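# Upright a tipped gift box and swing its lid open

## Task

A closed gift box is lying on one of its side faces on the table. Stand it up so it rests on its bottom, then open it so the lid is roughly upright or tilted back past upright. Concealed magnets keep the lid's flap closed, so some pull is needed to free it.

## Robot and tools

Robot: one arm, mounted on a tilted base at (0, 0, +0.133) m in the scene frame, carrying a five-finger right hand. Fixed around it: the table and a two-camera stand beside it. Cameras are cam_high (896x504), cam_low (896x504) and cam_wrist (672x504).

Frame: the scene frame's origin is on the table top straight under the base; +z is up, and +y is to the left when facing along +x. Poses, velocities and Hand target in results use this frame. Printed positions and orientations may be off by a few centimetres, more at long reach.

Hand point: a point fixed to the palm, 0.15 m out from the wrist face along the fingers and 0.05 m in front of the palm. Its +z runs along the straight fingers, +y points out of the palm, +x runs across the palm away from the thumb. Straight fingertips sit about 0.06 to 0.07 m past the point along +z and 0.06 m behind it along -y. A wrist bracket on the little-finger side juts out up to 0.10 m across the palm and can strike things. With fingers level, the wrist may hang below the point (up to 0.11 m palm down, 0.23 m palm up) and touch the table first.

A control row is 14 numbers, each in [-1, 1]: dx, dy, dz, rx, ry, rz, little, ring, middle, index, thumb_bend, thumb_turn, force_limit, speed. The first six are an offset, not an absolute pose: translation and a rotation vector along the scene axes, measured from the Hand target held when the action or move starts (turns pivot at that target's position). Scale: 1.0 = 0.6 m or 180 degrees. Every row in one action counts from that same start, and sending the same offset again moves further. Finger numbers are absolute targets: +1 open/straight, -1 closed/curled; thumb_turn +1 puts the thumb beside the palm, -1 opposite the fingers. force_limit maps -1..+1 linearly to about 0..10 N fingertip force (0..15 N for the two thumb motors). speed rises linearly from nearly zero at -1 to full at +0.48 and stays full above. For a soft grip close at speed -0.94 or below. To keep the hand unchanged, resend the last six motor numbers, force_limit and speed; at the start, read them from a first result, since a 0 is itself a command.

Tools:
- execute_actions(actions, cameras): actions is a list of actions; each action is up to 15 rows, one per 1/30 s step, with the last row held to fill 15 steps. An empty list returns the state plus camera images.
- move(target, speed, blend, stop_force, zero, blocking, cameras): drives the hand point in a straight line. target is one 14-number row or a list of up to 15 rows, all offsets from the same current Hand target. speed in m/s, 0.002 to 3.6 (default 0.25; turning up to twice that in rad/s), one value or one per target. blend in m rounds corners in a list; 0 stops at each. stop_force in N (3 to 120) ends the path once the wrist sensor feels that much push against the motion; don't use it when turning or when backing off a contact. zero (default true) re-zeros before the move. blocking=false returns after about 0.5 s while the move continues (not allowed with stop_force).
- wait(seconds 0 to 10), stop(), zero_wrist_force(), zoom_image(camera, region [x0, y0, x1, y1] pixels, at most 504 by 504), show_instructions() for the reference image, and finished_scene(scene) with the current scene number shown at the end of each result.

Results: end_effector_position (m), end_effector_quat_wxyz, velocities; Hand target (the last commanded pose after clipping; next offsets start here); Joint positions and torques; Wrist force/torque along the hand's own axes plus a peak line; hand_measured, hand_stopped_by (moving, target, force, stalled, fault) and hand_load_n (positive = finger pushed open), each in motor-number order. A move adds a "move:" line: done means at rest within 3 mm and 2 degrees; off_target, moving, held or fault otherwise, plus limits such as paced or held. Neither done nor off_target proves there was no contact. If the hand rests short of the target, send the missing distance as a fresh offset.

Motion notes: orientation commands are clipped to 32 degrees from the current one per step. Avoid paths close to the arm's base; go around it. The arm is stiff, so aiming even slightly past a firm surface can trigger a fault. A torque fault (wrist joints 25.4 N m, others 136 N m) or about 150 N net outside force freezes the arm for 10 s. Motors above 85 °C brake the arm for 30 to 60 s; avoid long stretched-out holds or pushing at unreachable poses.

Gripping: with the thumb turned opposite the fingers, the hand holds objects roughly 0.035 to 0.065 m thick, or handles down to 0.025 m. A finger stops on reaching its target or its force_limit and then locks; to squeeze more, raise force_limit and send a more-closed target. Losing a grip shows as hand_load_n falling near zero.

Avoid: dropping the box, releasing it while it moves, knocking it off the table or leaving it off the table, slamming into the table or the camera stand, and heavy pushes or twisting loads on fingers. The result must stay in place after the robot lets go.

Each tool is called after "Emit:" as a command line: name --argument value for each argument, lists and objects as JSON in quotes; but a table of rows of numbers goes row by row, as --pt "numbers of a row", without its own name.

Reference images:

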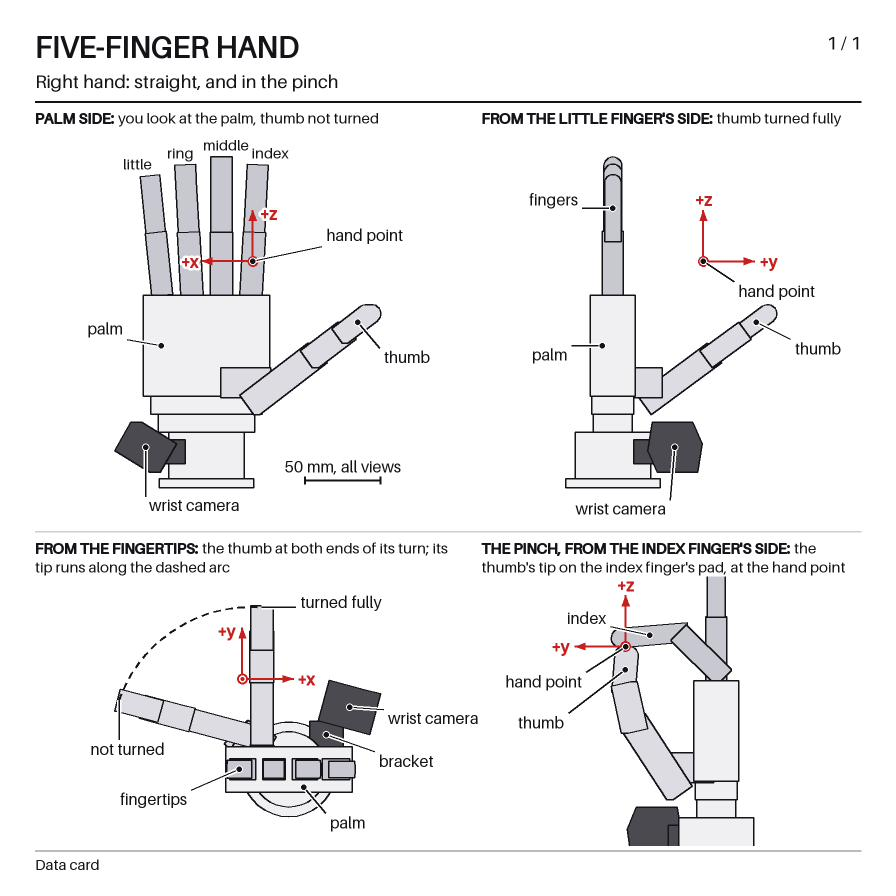

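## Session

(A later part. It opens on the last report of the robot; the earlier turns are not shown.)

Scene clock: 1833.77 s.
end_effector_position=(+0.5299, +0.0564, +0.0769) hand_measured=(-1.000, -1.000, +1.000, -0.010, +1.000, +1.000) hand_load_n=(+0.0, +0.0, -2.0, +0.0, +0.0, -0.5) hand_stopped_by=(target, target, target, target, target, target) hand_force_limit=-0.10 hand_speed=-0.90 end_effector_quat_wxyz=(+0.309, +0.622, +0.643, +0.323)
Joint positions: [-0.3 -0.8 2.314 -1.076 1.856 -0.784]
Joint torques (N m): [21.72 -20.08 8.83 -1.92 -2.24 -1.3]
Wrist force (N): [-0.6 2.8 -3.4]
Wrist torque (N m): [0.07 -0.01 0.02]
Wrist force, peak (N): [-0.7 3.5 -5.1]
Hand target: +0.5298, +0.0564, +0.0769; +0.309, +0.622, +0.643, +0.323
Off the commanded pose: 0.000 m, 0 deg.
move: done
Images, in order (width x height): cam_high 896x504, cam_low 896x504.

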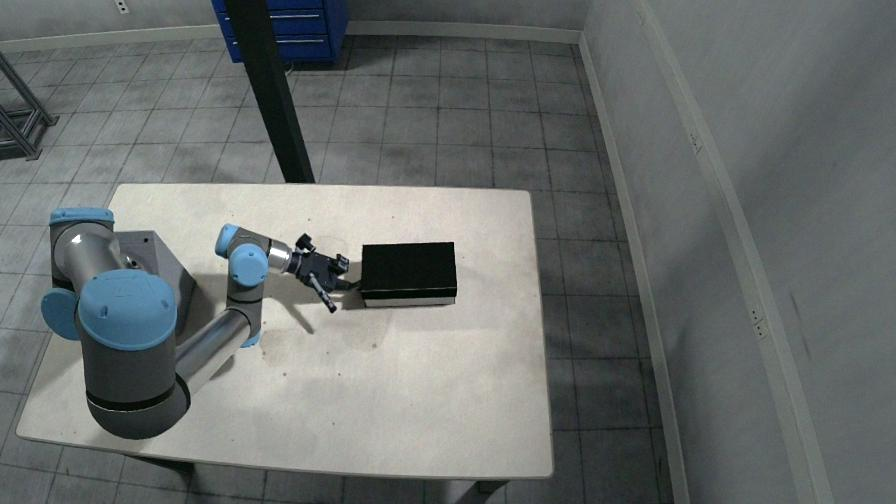

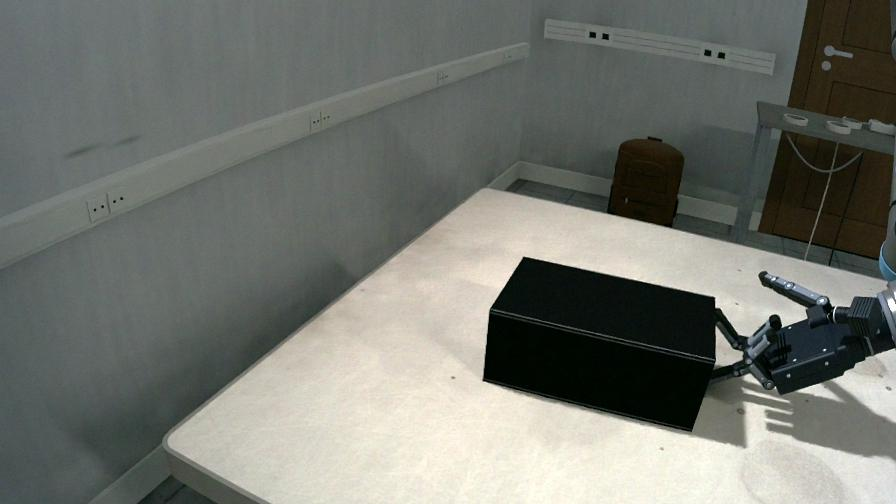

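Emit:
move --target '[0,0,0,0,0,0, -1,-1,1,-0.05,1,1, -0.1, -0.94]' --speed 0.01 --cameras '["cam_low"]'

Emit:
zoom_image --camera "cam_low" --region '[695, 295, 745, 335]'

Emit:
move --target '[0,0,0,0,0,0, -1,-1,1,-0.09,1,1, -0.1, -0.94]' --speed 0.01 --cameras '["cam_low"]'

Emit:
zoom_image --camera "cam_low" --region '[695, 295, 745, 335]'

Scene clock: 1870.00 s.
end_effector_position=(+0.5298, +0.0564, +0.0769) hand_measured=(-1.000, -1.000, +1.000, -0.050, +1.000, +1.000) hand_load_n=(+0.0, +0.0, -2.5, +0.0, +0.0, +0.0) hand_stopped_by=(target, target, target, target, target, target) hand_force_limit=-0.10 hand_speed=-0.94 end_effector_quat_wxyz=(+0.309, +0.622, +0.643, +0.323)
Joint positions: [-0.3 -0.8 2.314 -1.076 1.857 -0.784]
Joint torques (N m): [19.66 -31.7 9.47 1.75 1 -1.14]
Wrist force (N): [-0.7 3.0 -3.0]
Wrist torque (N m): [0.06 -0.01 0.03]
Wrist force, peak (N): [-0.6 3.4 -3.2]
Hand target: +0.5298, +0.0564, +0.0769; +0.309, +0.622, +0.643, +0.323
Off the commanded pose: 0.000 m, 0 deg.
move: done
Images, in order (width x height): cam_low 896x504.

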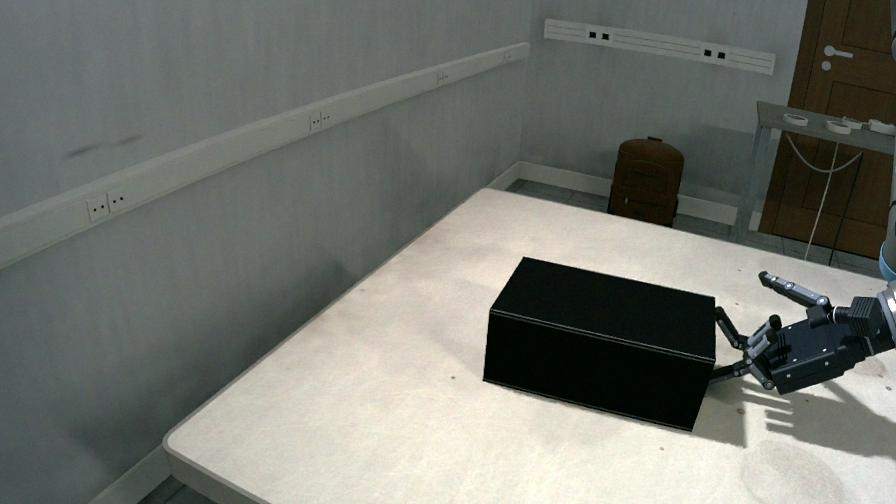

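Scaled by 10.080 from the camera's 896x504 image, which has a finer 1280x720 frame.

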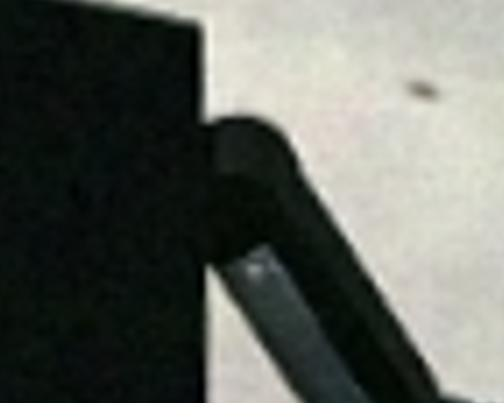

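Scene clock: 1870.50 s.
end_effector_position=(+0.5298, +0.0564, +0.0769) hand_measured=(-1.000, -1.000, +1.000, -0.090, +1.000, +1.000) hand_load_n=(+0.0, +0.0, -2.5, +0.5, -0.5, +0.0) hand_stopped_by=(target, target, target, target, target, target) hand_force_limit=-0.10 hand_speed=-0.94 end_effector_quat_wxyz=(+0.309, +0.622, +0.643, +0.323)
Joint positions: [-0.3 -0.8 2.314 -1.076 1.857 -0.784]
Joint torques (N m): [19.37 -31.71 8.69 1.78 1.04 -1.15]
Wrist force (N): [-0.5 2.9 -2.8]
Wrist torque (N m): [0.03 -0.06 0.03]
Wrist force, peak (N): [-0.6 3.1 -3.0]
Hand target: +0.5298, +0.0564, +0.0769; +0.309, +0.622, +0.643, +0.323
Off the commanded pose: 0.000 m, 0 deg.
move: done
Images, in order (width x height): cam_low 896x504.

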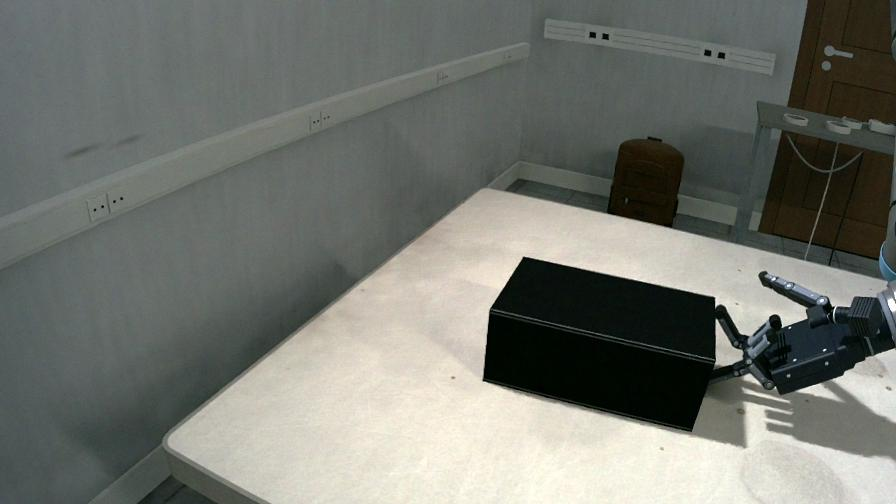

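Scaled by 10.080 from the camera's 896x504 image, which has a finer 1280x720 frame.

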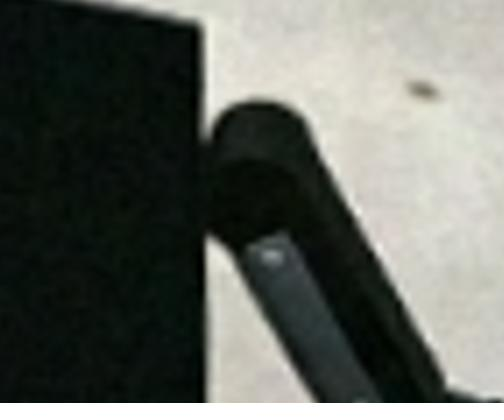

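Emit:
move --pt "0 0 0.005 0 0 0 -1 -1 1 0.05 1 1 -0.1 -0.6" --pt "-0.01 -0.001 0.005 0 0 0.0167 -1 -1 1 0.05 1 1 -0.1 -0.6" --pt "0.002 -0.001 0.004 0 0 0.0167 -1 -1 1 0.05 1 1 -0.1 -0.6" --speed 0.012 --blend 0.0 --cameras '["cam_low","cam_high"]'

Emit:
zoom_image --camera "cam_low" --region '[695, 285, 745, 335]'

Emit:
zoom_image --camera "cam_high" --region '[325, 240, 375, 305]'

Scene clock: 1902.73 s.
end_effector_position=(+0.5311, +0.0558, +0.0793) hand_measured=(-1.000, -1.000, +1.000, +0.050, +1.000, +1.000) hand_load_n=(+0.0, +0.0, +0.0, -0.5, +0.0, +0.0) hand_stopped_by=(target, target, target, target, target, target) hand_force_limit=-0.10 hand_speed=-0.60 end_effector_quat_wxyz=(+0.300, +0.605, +0.659, +0.330)
Joint positions: [-0.326 -0.832 2.32 -1.021 1.804 -0.82]
Joint torques (N m): [31.3 -19.17 9.24 -0.57 0.17 1.28]
Wrist force (N): [-0.8 0.9 -0.6]
Wrist torque (N m): [0.07 -0.04 -0.06]
Wrist force, peak (N): [-0.7 3.2 -3.2]
Hand target: +0.5310, +0.0558, +0.0793; +0.300, +0.605, +0.659, +0.330
Off the commanded pose: 0.000 m, 0 deg.
move: done
Images, in order (width x height): cam_high 896x504, cam_low 896x504.

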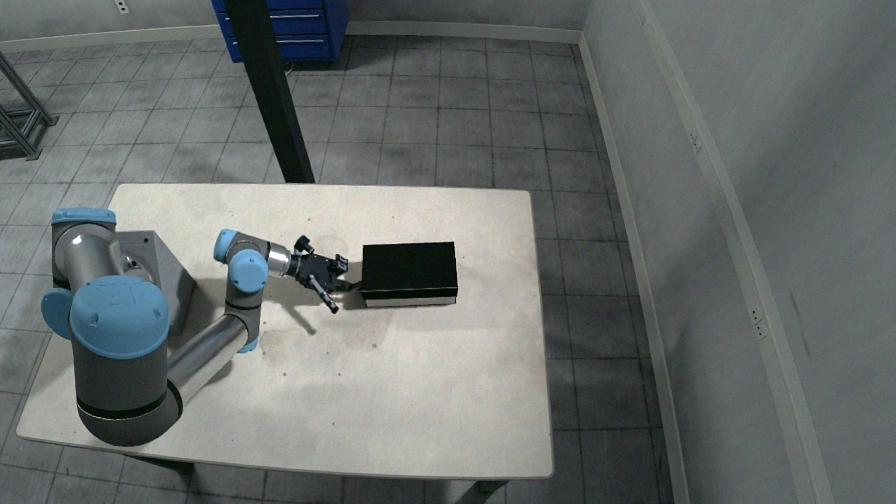

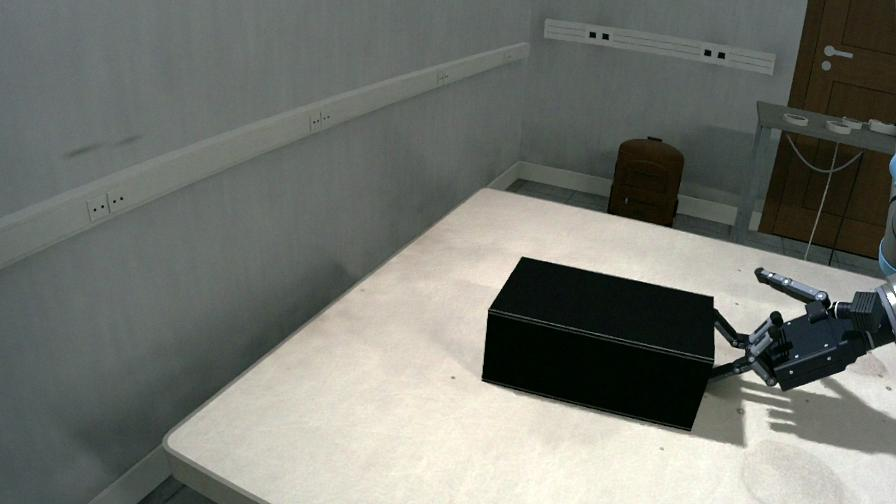

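Scaled by 10.080 from the camera's 896x504 image, which has a finer 1280x720 frame.

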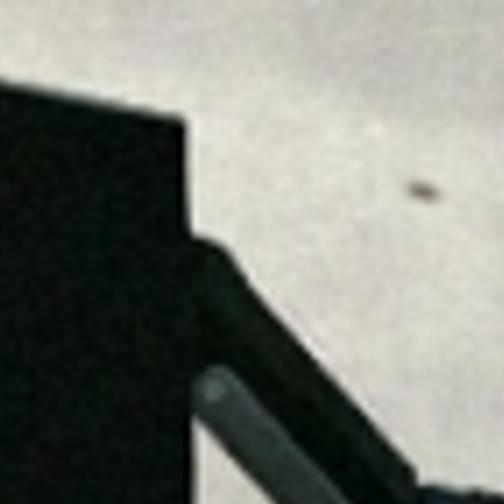

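Scaled by 7.754 from the camera's 896x504 image, which has a finer 1280x720 frame.

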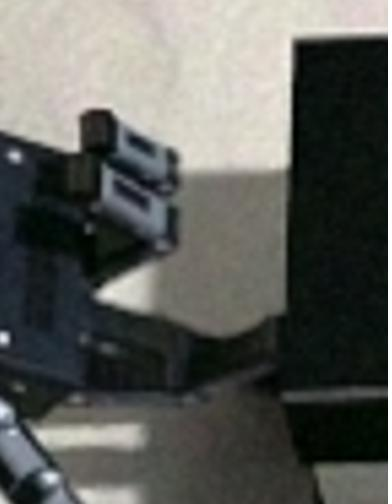

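Emit:
move --pt "0 0 -0.0022 0 0 0 -1 -1 1 -0.03 1 1 -0.5 -0.9" --pt "0.0045 0 -0.0022 0 0 0 -1 -1 1 -0.03 1 1 -0.5 -0.9" --speed 0.008 --blend 0.0 --cameras '["cam_low","cam_high"]'

Emit:
zoom_image --camera "cam_low" --region '[695, 285, 745, 335]'

Emit:
zoom_image --camera "cam_high" --region '[325, 240, 375, 305]'

Emit:
move --target '[0,0,-0.01,0,0,0, -1,-1,1,-0.03,1,1, -0.5, -0.9]' --speed 0.004 --stop_force 3

Scene clock: 1910.57 s.
end_effector_position=(+0.5338, +0.0558, +0.0780) hand_measured=(-1.000, -1.000, +1.000, -0.030, +1.000, +1.000) hand_load_n=(+0.0, +0.0, +0.0, +0.0, +0.0, +0.0) hand_stopped_by=(target, target, target, target, target, target) hand_force_limit=-0.50 hand_speed=-0.90 end_effector_quat_wxyz=(+0.300, +0.605, +0.659, +0.330)
Joint positions: [-0.327 -0.828 2.313 -1.017 1.803 -0.82]
Joint torques (N m): [32.92 -17.15 4.81 1.24 0.14 1.35]
Wrist force (N): [-0.6 0.4 -0.8]
Wrist torque (N m): [0.08 -0.04 -0.04]
Wrist force, peak (N): [-0.7 1.3 -0.1]
Hand target: +0.5337, +0.0558, +0.0780; +0.300, +0.605, +0.659, +0.330
Off the commanded pose: 0.000 m, 0 deg.
move: done
Images, in order (width x height): cam_high 896x504, cam_low 896x504.

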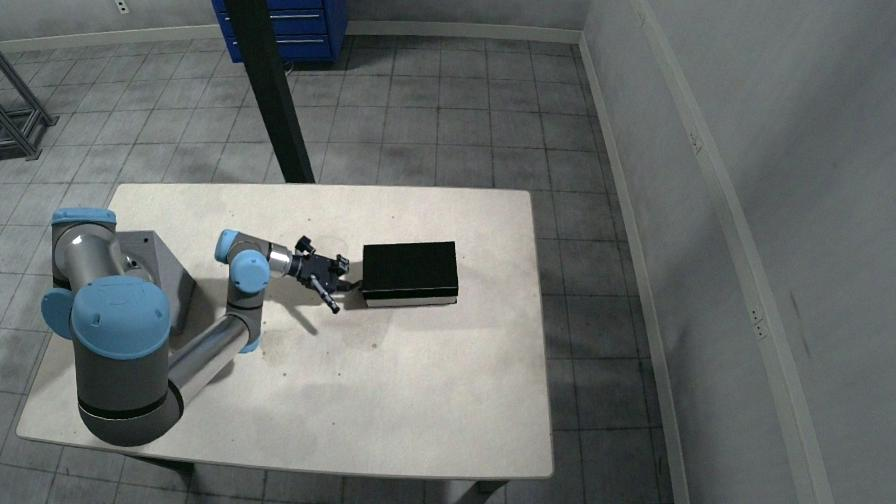

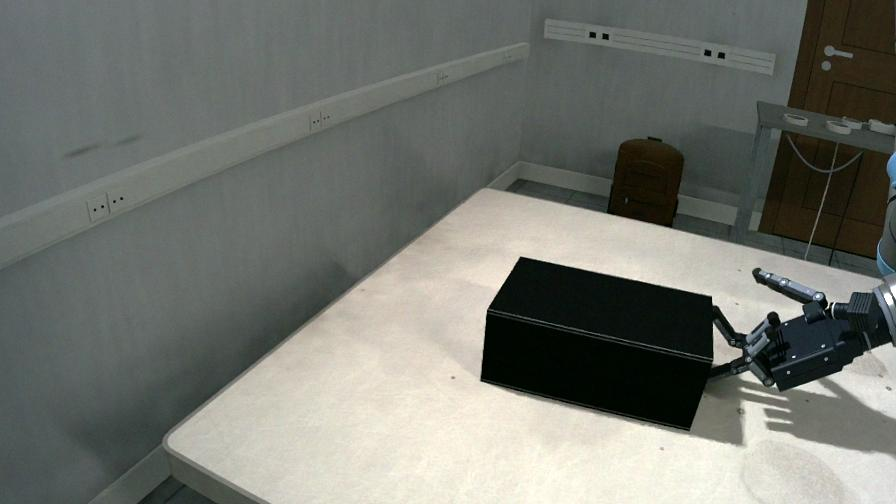

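Scaled by 10.080 from the camera's 896x504 image, which has a finer 1280x720 frame.

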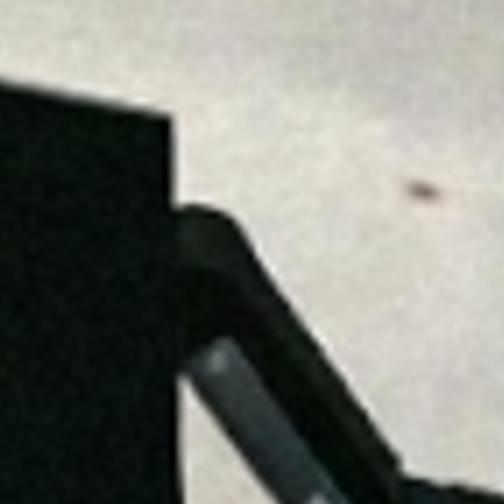

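Scaled by 7.754 from the camera's 896x504 image, which has a finer 1280x720 frame.

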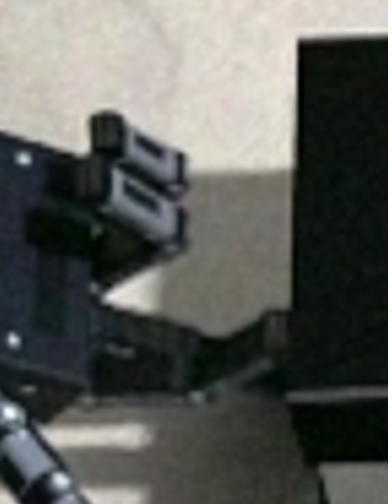

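Scene clock: 1911.70 s.
end_effector_position=(+0.5337, +0.0558, +0.0767) hand_measured=(-1.000, -1.000, +1.000, -0.030, +1.000, +1.000) hand_load_n=(+0.0, +0.0, -1.5, +0.0, +0.0, +0.0) hand_stopped_by=(target, target, target, target, target, target) hand_force_limit=-0.50 hand_speed=-0.90 end_effector_quat_wxyz=(+0.300, +0.605, +0.659, +0.331)
Joint positions: [-0.33 -0.826 2.313 -1.021 1.8 -0.822]
Joint torques (N m): [33.91 -32.79 3.43 2.62 0.98 1.03]
Wrist force (N): [-0.5 2.5 -2.9]
Wrist torque (N m): [0.14 0.01 0.07]
Wrist force, peak (N): [-0.7 3.1 -4.0]
Hand target: +0.5337, +0.0558, +0.0767; +0.300, +0.605, +0.659, +0.331 (not the last commanded pose)
Off the commanded pose: 0.005 m, 0 deg.
move: contact

Emit:
move --pt "0 0 0.0025 0 0 0 -1 -1 1 -0.09 1 1 -0.5 -0.9" --pt "0.0037 0 0.0025 0 0 0 -1 -1 1 -0.09 1 1 -0.5 -0.9" --speed 0.008 --blend 0.0

Emit:
move --target '[0,0,-0.01,0,0,0, -1,-1,1,-0.09,1,1, -0.5, -0.9]' --speed 0.004 --stop_force 3 --cameras '["cam_low","cam_high"]'

Emit:
zoom_image --camera "cam_low" --region '[695, 285, 745, 335]'

Emit:
zoom_image --camera "cam_high" --region '[325, 240, 375, 305]'

Scene clock: 1919.50 s.
end_effector_position=(+0.5360, +0.0558, +0.0782) hand_measured=(-1.000, -1.000, +1.000, -0.090, +1.000, +1.000) hand_load_n=(+0.0, +0.0, +0.0, +0.0, +0.0, +0.0) hand_stopped_by=(target, target, target, target, target, target) hand_force_limit=-0.50 hand_speed=-0.90 end_effector_quat_wxyz=(+0.300, +0.605, +0.659, +0.331)
Joint positions: [-0.325 -0.828 2.306 -1.011 1.805 -0.819]
Joint torques (N m): [33.06 -16.61 3.3 1.54 0.36 1.37]
Wrist force (N): [-0.8 0.8 -1.1]
Wrist torque (N m): [0.13 -0.02 -0.06]
Wrist force, peak (N): [-0.5 2.3 -3.6]
Hand target: +0.5359, +0.0558, +0.0782; +0.300, +0.605, +0.659, +0.331
Off the commanded pose: 0.000 m, 0 deg.
move: done

Scene clock: 1920.63 s.
end_effector_position=(+0.5359, +0.0558, +0.0770) hand_measured=(-1.000, -1.000, +1.000, -0.090, +1.000, +1.000) hand_load_n=(+0.0, +0.0, -1.5, +0.0, +0.0, +0.0) hand_stopped_by=(target, target, target, target, target, target) hand_force_limit=-0.50 hand_speed=-0.90 end_effector_quat_wxyz=(+0.300, +0.605, +0.659, +0.331)
Joint positions: [-0.328 -0.826 2.307 -1.014 1.802 -0.821]
Joint torques (N m): [33.35 -31.64 1.6 2.43 0.87 1.17]
Wrist force (N): [-0.3 2.4 -3.1]
Wrist torque (N m): [0.15 -0.01 0.07]
Wrist force, peak (N): [-0.9 3.1 -4.2]
Hand target: +0.5359, +0.0558, +0.0770; +0.300, +0.605, +0.659, +0.331 (not the last commanded pose)
Off the commanded pose: 0.005 m, 0 deg.
move: contact
Images, in order (width x height): cam_high 896x504, cam_low 896x504.

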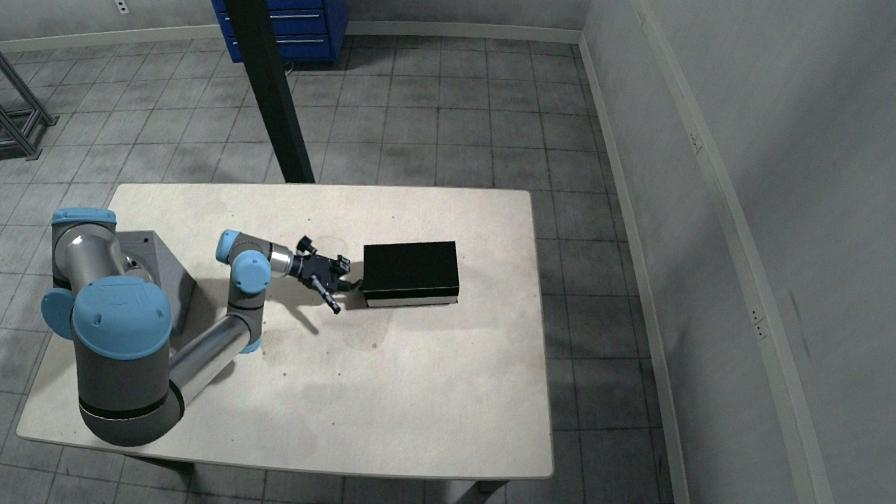

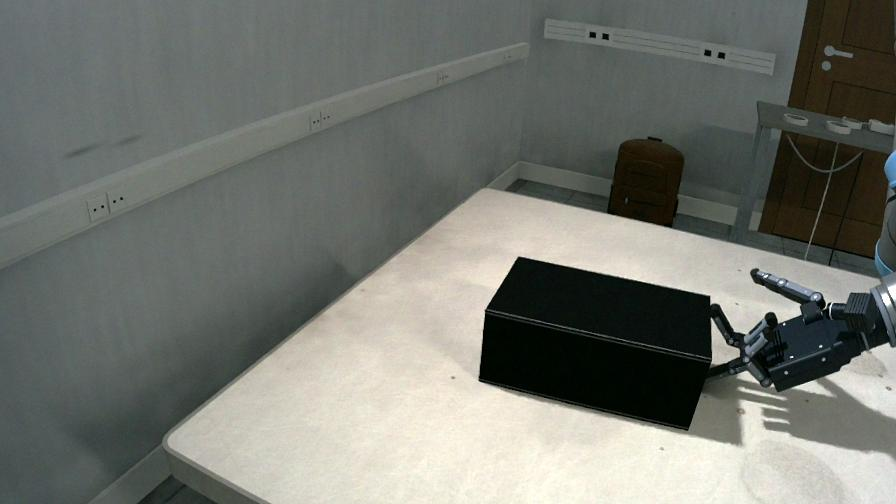

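Scaled by 10.080 from the camera's 896x504 image, which has a finer 1280x720 frame.

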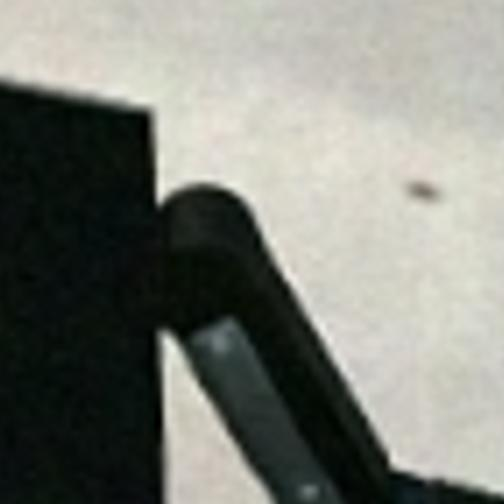

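Scaled by 7.754 from the camera's 896x504 image, which has a finer 1280x720 frame.

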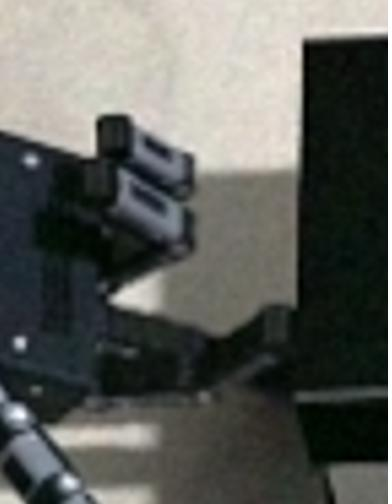

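Emit:
move --pt "0 0 0.002 0 0 0 -1 -1 1 -0.02 1 1 -0.5 -0.8" --pt "0.0045 -0.003 0.002 0 0 0.0389 -1 -1 1 -0.02 1 1 -0.5 -0.8" --pt "0.0045 -0.003 0.002 0 0 0.0389 -1 -1 1 -0.09 1 1 -0.5 -0.9" --pt "0.0087 -0.003 0.002 0 0 0.0389 -1 -1 1 -0.09 1 1 -0.5 -0.9" --speed 0.012 --blend 0.0 --cameras '["cam_low"]'

Emit:
zoom_image --camera "cam_low" --region '[695, 285, 745, 335]'

Emit:
move --target '[0,0,-0.01,0,0,0, -1,-1,1,-0.09,1,1, -0.5, -0.9]' --speed 0.004 --stop_force 3 --cameras '["cam_low","cam_high"]'

Emit:
zoom_image --camera "cam_low" --region '[695, 285, 745, 335]'

Scene clock: 1970.10 s.
end_effector_position=(+0.5412, +0.0540, +0.0782) hand_measured=(-1.000, -1.000, +1.000, -0.090, +1.000, +1.000) hand_load_n=(+0.0, +0.0, +0.0, -0.5, +0.0, +0.0) hand_stopped_by=(target, target, target, target, target, target) hand_force_limit=-0.50 hand_speed=-0.90 end_effector_quat_wxyz=(+0.279, +0.564, +0.695, +0.348)
Joint positions: [-0.395 -0.886 2.3 -0.877 1.68 -0.914]
Joint torques (N m): [31.91 -18.28 5.09 1.75 0.19 1.34]
Wrist force (N): [-0.6 0.5 -0.8]
Wrist torque (N m): [0.08 -0.03 -0.07]
Wrist force, peak (N): [-0.5 2.5 -3.6]
Hand target: +0.5412, +0.0540, +0.0782; +0.279, +0.564, +0.695, +0.348
Off the commanded pose: 0.000 m, 0 deg.
move: done
Images, in order (width x height): cam_low 896x504.

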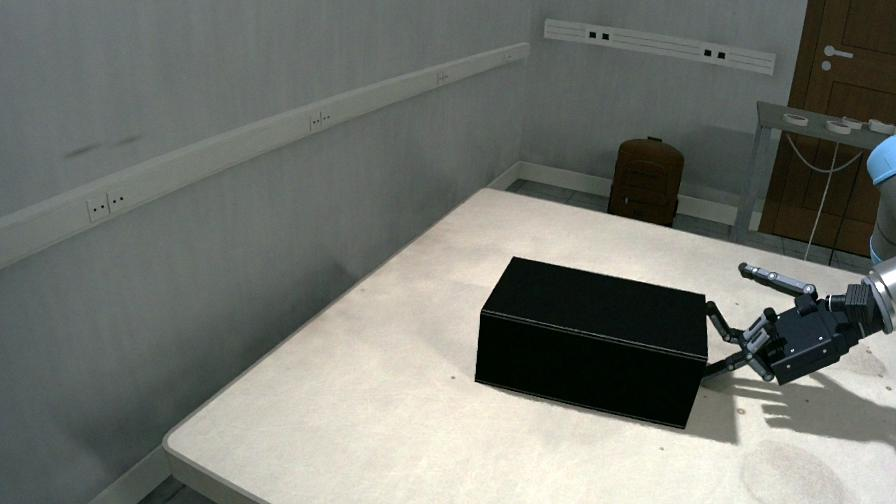

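Scaled by 10.080 from the camera's 896x504 image, which has a finer 1280x720 frame.

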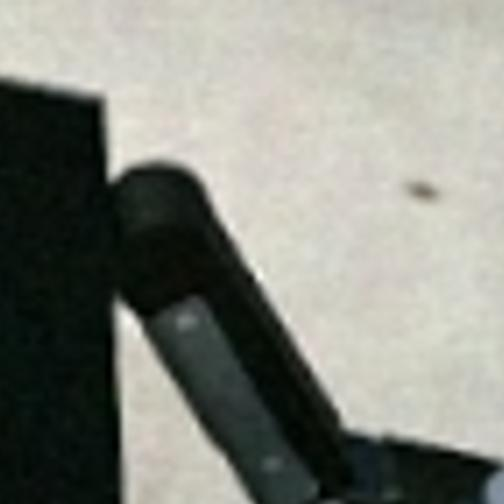

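Scene clock: 1971.33 s.
end_effector_position=(+0.5412, +0.0540, +0.0765) hand_measured=(-1.000, -1.000, +1.000, -0.090, +1.000, +1.000) hand_load_n=(+0.0, +0.0, -1.5, +0.0, +0.0, +0.0) hand_stopped_by=(target, target, target, target, target, target) hand_force_limit=-0.50 hand_speed=-0.90 end_effector_quat_wxyz=(+0.279, +0.564, +0.695, +0.348)
Joint positions: [-0.4 -0.883 2.301 -0.881 1.676 -0.917]
Joint torques (N m): [33.98 -32.2 4.58 2.72 0.78 1.08]
Wrist force (N): [-0.6 2.0 -3.8]
Wrist torque (N m): [0.23 0.01 0.05]
Wrist force, peak (N): [-1.2 2.8 -6.4]
Hand target: +0.5412, +0.0540, +0.0765; +0.279, +0.564, +0.695, +0.348 (not the last commanded pose)
Off the commanded pose: 0.004 m, 0 deg.
move: contact
Images, in order (width x height): cam_high 896x504, cam_low 896x504.

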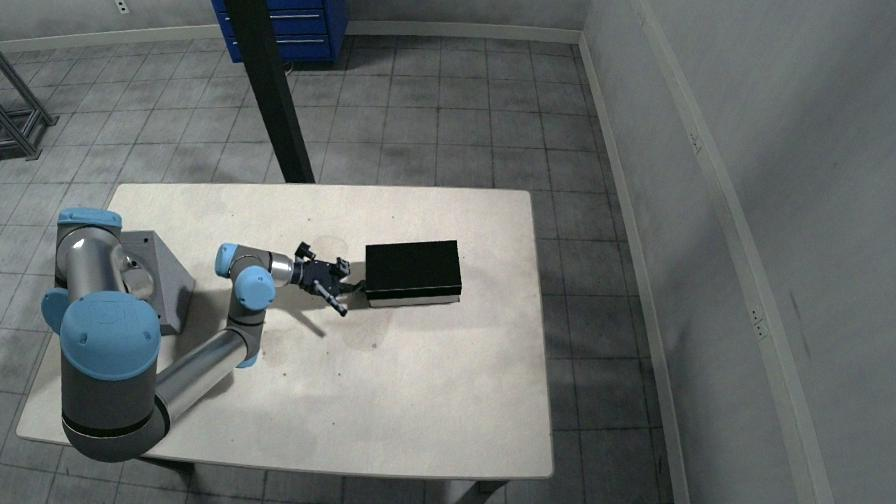

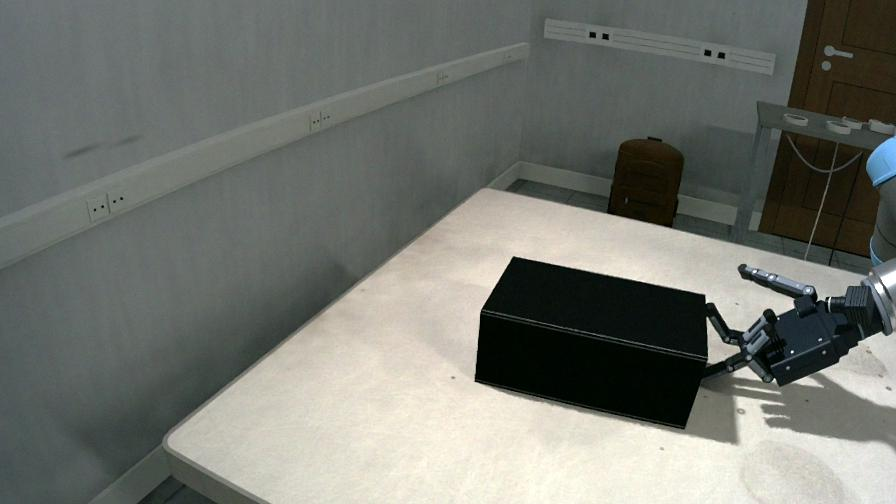

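Scaled by 10.080 from the camera's 896x504 image, which has a finer 1280x720 frame.

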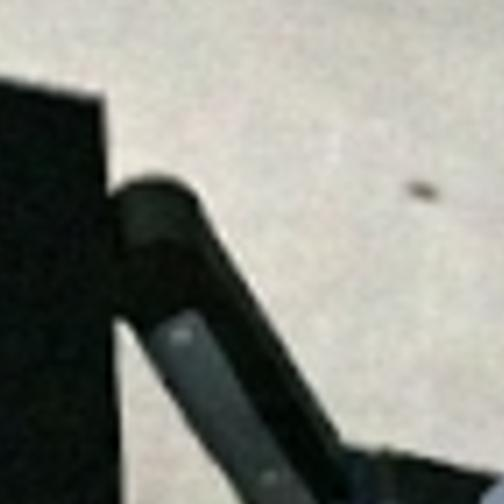

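Emit:
move --pt "0 0 0.0027 0 0 0 -1 -1 1 -0.06 1 1 -0.5 -0.8" --pt "-0.0032 0.0022 0.0027 0 0 -0.0278 -1 -1 1 -0.06 1 1 -0.5 -0.8" --pt "0.002 0.0022 0.0027 0 0 -0.0278 -1 -1 1 -0.06 1 1 -0.5 -0.9" --speed 0.012 --blend 0.0

Emit:
move --target '[0,0,-0.01,0,0,0, -1,-1,1,-0.06,1,1, -0.5, -0.9]' --speed 0.004 --stop_force 3 --cameras '["cam_low","cam_high"]'

Emit:
zoom_image --camera "cam_low" --region '[695, 285, 745, 335]'

Emit:
zoom_image --camera "cam_high" --region '[325, 240, 375, 305]'

Scene clock: 2008.30 s.
end_effector_position=(+0.5424, +0.0554, +0.0781) hand_measured=(-1.000, -1.000, +1.000, -0.060, +1.000, +1.000) hand_load_n=(+0.0, +0.0, +0.0, +0.0, +0.0, +0.0) hand_stopped_by=(target, target, target, target, target, target) hand_force_limit=-0.50 hand_speed=-0.90 end_effector_quat_wxyz=(+0.294, +0.593, +0.670, +0.336)
Joint positions: [-0.342 -0.844 2.293 -0.963 1.771 -0.844]
Joint torques (N m): [22.27 -25.07 9.97 -2.21 -2.85 -0.21]
Wrist force (N): [-0.4 0.7 -0.7]
Wrist torque (N m): [0.07 -0.04 -0.05]
Wrist force, peak (N): [-1.0 1.8 -4.4]
Hand target: +0.5424, +0.0554, +0.0781; +0.294, +0.593, +0.670, +0.336
Off the commanded pose: 0.000 m, 0 deg.
move: done

Scene clock: 2009.53 s.
end_effector_position=(+0.5424, +0.0554, +0.0765) hand_measured=(-1.000, -1.000, +1.000, -0.060, +1.000, +1.000) hand_load_n=(+0.0, +0.0, -1.0, +0.0, +0.0, +0.0) hand_stopped_by=(target, target, target, target, target, target) hand_force_limit=-0.50 hand_speed=-0.90 end_effector_quat_wxyz=(+0.294, +0.593, +0.670, +0.336)
Joint positions: [-0.346 -0.84 2.293 -0.966 1.767 -0.846]
Joint torques (N m): [33.72 -33.05 2.68 2.48 0.77 1.14]
Wrist force (N): [-0.8 2.0 -4.0]
Wrist torque (N m): [0.22 0.05 0.04]
Wrist force, peak (N): [-1.4 3.0 -6.9]
Hand target: +0.5424, +0.0554, +0.0765; +0.294, +0.593, +0.670, +0.336 (not the last commanded pose)
Off the commanded pose: 0.004 m, 0 deg.
move: contact
Images, in order (width x height): cam_high 896x504, cam_low 896x504.

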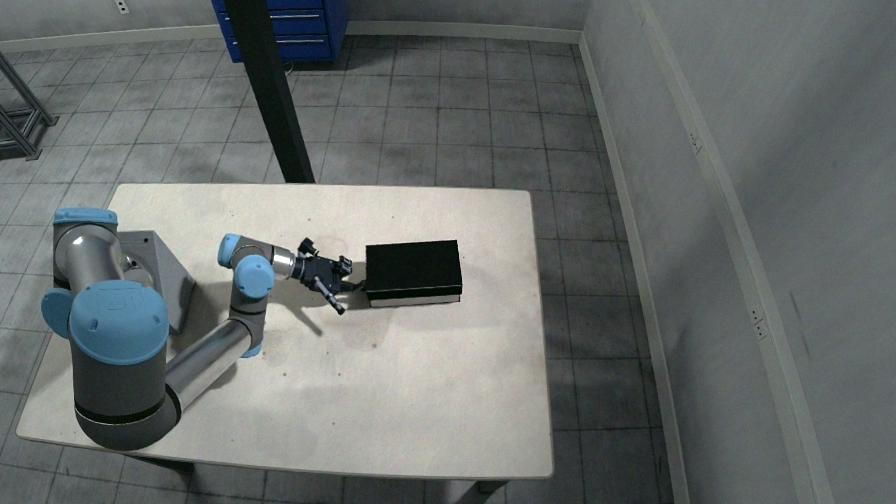

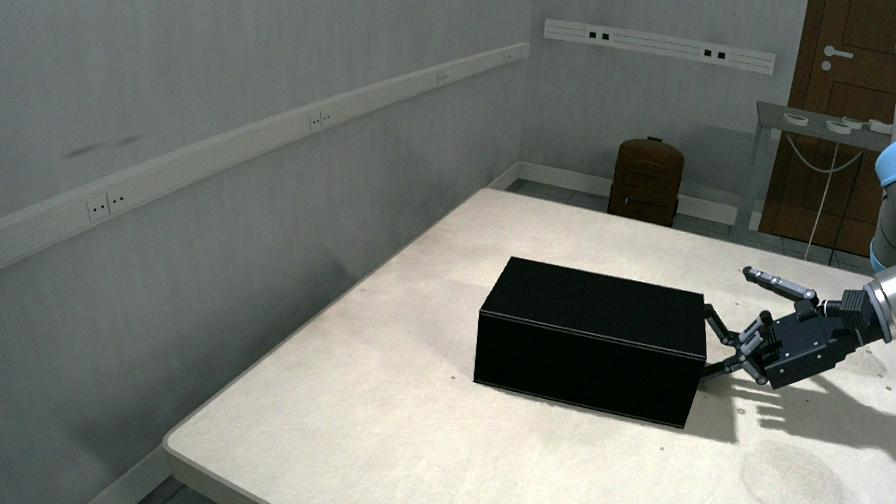

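Scaled by 10.080 from the camera's 896x504 image, which has a finer 1280x720 frame.

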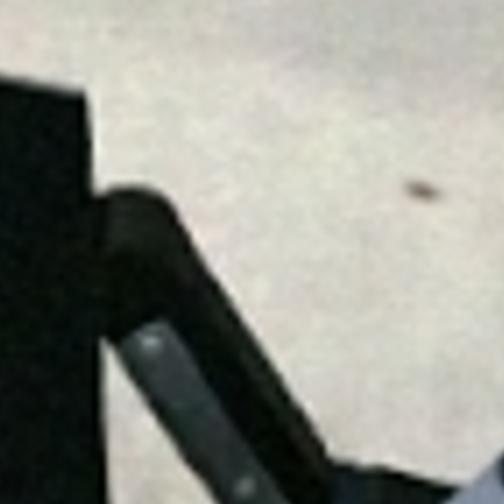

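Scaled by 7.754 from the camera's 896x504 image, which has a finer 1280x720 frame.

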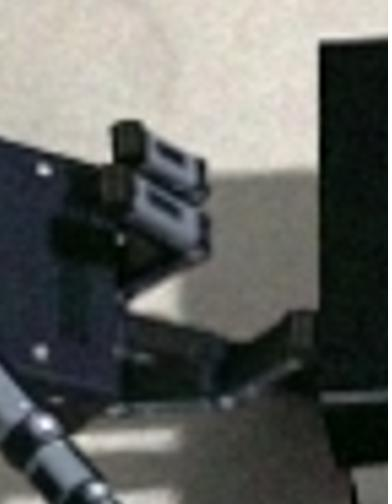

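Emit:
move --pt "0 0 0.0015 0 0 0 -1 -1 1 -0.06 1 1 -0.5 -0.8" --pt "0 0 0.0015 0 0 0 -1 -1 1 -0.09 1 1 -0.5 -0.9" --pt "0.0025 0 0.0015 0 0 0 -1 -1 1 -0.09 1 1 -0.5 -0.9" --speed 0.008 --blend 0.0

Emit:
move --target '[0,0,-0.01,0,0,0, -1,-1,1,-0.09,1,1, -0.5, -0.9]' --speed 0.004 --stop_force 3 --cameras '["cam_low"]'

Emit:
zoom_image --camera "cam_low" --region '[695, 285, 745, 335]'

Emit:
move --target '[0,0,-0.0004,0,0,0, -1,-1,1,-0.09,1,1, -0.5, -0.9]' --speed 0.005

Scene clock: 2026.23 s.
end_effector_position=(+0.5439, +0.0554, +0.0774) hand_measured=(-1.000, -1.000, +1.000, -0.090, +1.000, +1.000) hand_load_n=(+0.0, +0.0, +0.0, -0.5, +0.0, +0.0) hand_stopped_by=(target, target, target, target, target, target) hand_force_limit=-0.50 hand_speed=-0.90 end_effector_quat_wxyz=(+0.294, +0.593, +0.670, +0.336)
Joint positions: [-0.343 -0.842 2.289 -0.96 1.77 -0.844]
Joint torques (N m): [34.43 -17.4 2.23 1.93 0.42 1.39]
Wrist force (N): [-0.5 0.5 -1.3]
Wrist torque (N m): [0.11 -0.04 -0.04]
Wrist force, peak (N): [-0.5 2.0 -5.0]
Hand target: +0.5439, +0.0554, +0.0774; +0.294, +0.593, +0.670, +0.336
Off the commanded pose: 0.000 m, 0 deg.
move: done

Scene clock: 2027.17 s.
end_effector_position=(+0.5439, +0.0554, +0.0769) hand_measured=(-1.000, -1.000, +1.000, -0.090, +1.000, +1.000) hand_load_n=(+0.0, +0.0, -2.0, +0.0, +0.0, +0.0) hand_stopped_by=(target, target, target, target, target, target) hand_force_limit=-0.50 hand_speed=-0.90 end_effector_quat_wxyz=(+0.294, +0.593, +0.670, +0.336)
Joint positions: [-0.344 -0.841 2.289 -0.961 1.769 -0.845]
Joint torques (N m): [33.93 -31.88 0.02 2.71 0.84 1.51]
Wrist force (N): [-0.4 2.3 -2.3]
Wrist torque (N m): [0.08 -0.01 0.03]
Wrist force, peak (N): [-0.9 2.4 -4.1]
Hand target: +0.5439, +0.0554, +0.0769; +0.294, +0.593, +0.670, +0.336 (not the last commanded pose)
Off the commanded pose: 0.005 m, 0 deg.
move: contact
Images, in order (width x height): cam_low 896x504.

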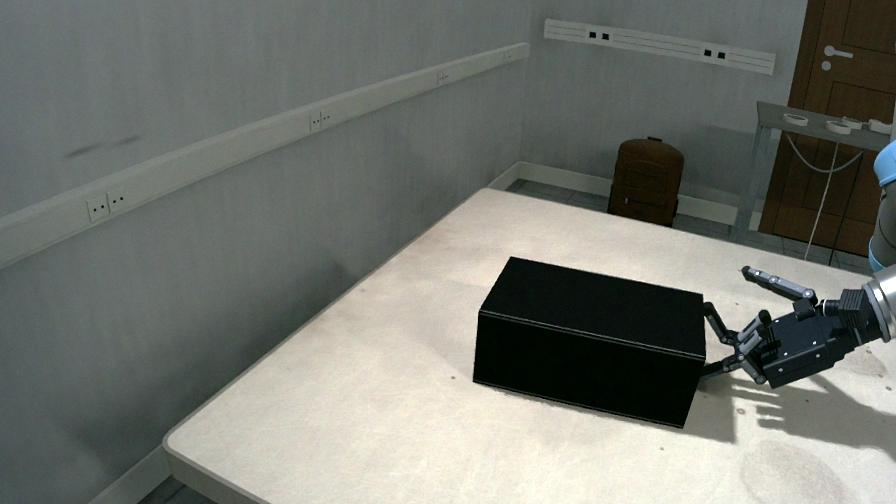

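Scaled by 10.080 from the camera's 896x504 image, which has a finer 1280x720 frame.

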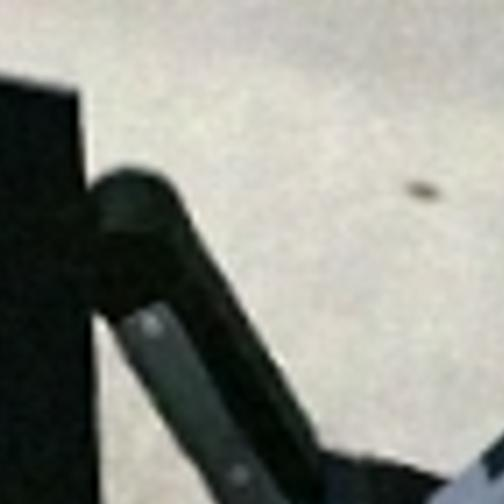

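Scene clock: 2027.87 s.
end_effector_position=(+0.5439, +0.0554, +0.0767) hand_measured=(-1.000, -1.000, +1.000, -0.090, +1.000, +1.000) hand_load_n=(+0.0, +0.0, -2.5, +0.0, +0.0, +0.0) hand_stopped_by=(target, target, target, target, target, target) hand_force_limit=-0.50 hand_speed=-0.90 end_effector_quat_wxyz=(+0.294, +0.593, +0.670, +0.336)
Joint positions: [-0.345 -0.84 2.289 -0.962 1.768 -0.845]
Joint torques (N m): [19 -15.15 -1.42 -1.73 -2.44 -1.36]
Wrist force (N): [-1.0 3.0 -4.1]
Wrist torque (N m): [0.12 0.08 0.02]
Wrist force, peak (N): [-0.4 3.3 -4.2]
Hand target: +0.5439, +0.0554, +0.0767; +0.294, +0.593, +0.670, +0.336
Off the commanded pose: 0.000 m, 0 deg.
move: done

Emit:
move --target '[0,0,-0.0004,0,0,0, -1,-1,1,-0.11,1,1, 0.0, -0.94]' --speed 0.005

Emit:
move --target '[0,0,0,0,0,0, -1,-1,1,-0.13,1,1, 0.0, -0.94]' --speed 0.005 --cameras '["cam_low"]'

Emit:
zoom_image --camera "cam_low" --region '[695, 285, 745, 335]'

Scene clock: 2033.93 s.
end_effector_position=(+0.5439, +0.0554, +0.0764) hand_measured=(-1.000, -1.000, +1.000, -0.110, +1.000, +1.000) hand_load_n=(+0.0, +0.0, -3.5, +0.0, +0.0, +0.0) hand_stopped_by=(target, target, target, target, target, target) hand_force_limit=0.00 hand_speed=-0.94 end_effector_quat_wxyz=(+0.294, +0.593, +0.670, +0.336)
Joint positions: [-0.345 -0.84 2.289 -0.963 1.768 -0.845]
Joint torques (N m): [19.39 -15.77 3.41 -1.78 -2.21 -1.15]
Wrist force (N): [-0.7 4.1 -6.4]
Wrist torque (N m): [0.24 0.05 0.09]
Wrist force, peak (N): [-0.6 4.0 -6.6]
Hand target: +0.5439, +0.0554, +0.0764; +0.294, +0.593, +0.670, +0.336
Off the commanded pose: 0.000 m, 0 deg.
move: done

Scene clock: 2034.43 s.
end_effector_position=(+0.5439, +0.0554, +0.0764) hand_measured=(-1.000, -1.000, +1.000, -0.130, +1.000, +1.000) hand_load_n=(+0.0, +0.0, -3.5, +0.5, +0.0, +0.0) hand_stopped_by=(target, target, target, target, target, target) hand_force_limit=0.00 hand_speed=-0.94 end_effector_quat_wxyz=(+0.294, +0.593, +0.670, +0.336)
Joint positions: [-0.345 -0.84 2.289 -0.963 1.768 -0.845]
Joint torques (N m): [19.89 -16.62 5.96 -1.44 -1.87 -1.06]
Wrist force (N): [-0.9 4.0 -6.3]
Wrist torque (N m): [0.21 0.08 0.08]
Wrist force, peak (N): [-0.8 4.2 -6.7]
Hand target: +0.5439, +0.0554, +0.0764; +0.294, +0.593, +0.670, +0.336
Off the commanded pose: 0.000 m, 0 deg.
move: done
Images, in order (width x height): cam_low 896x504.

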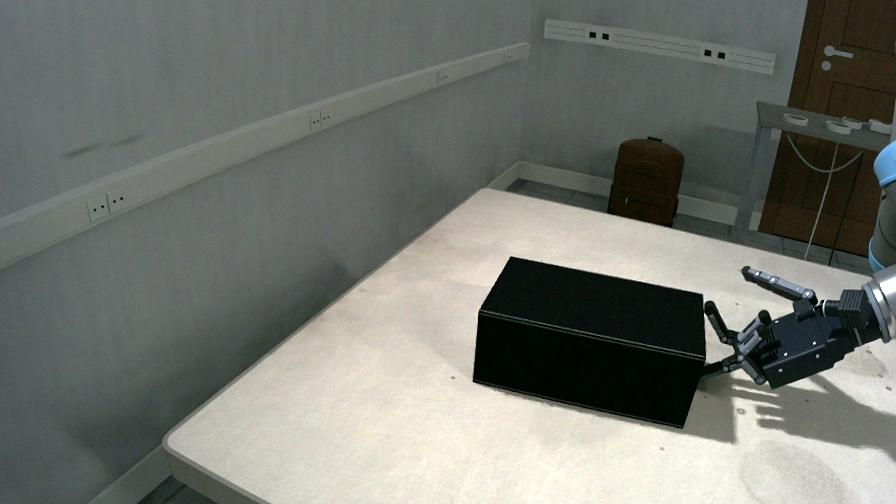

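Scaled by 10.080 from the camera's 896x504 image, which has a finer 1280x720 frame.

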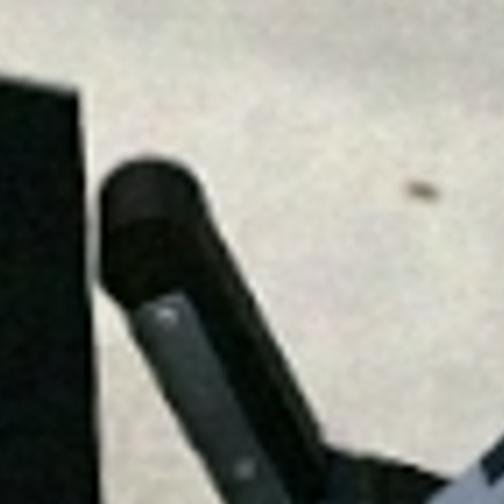

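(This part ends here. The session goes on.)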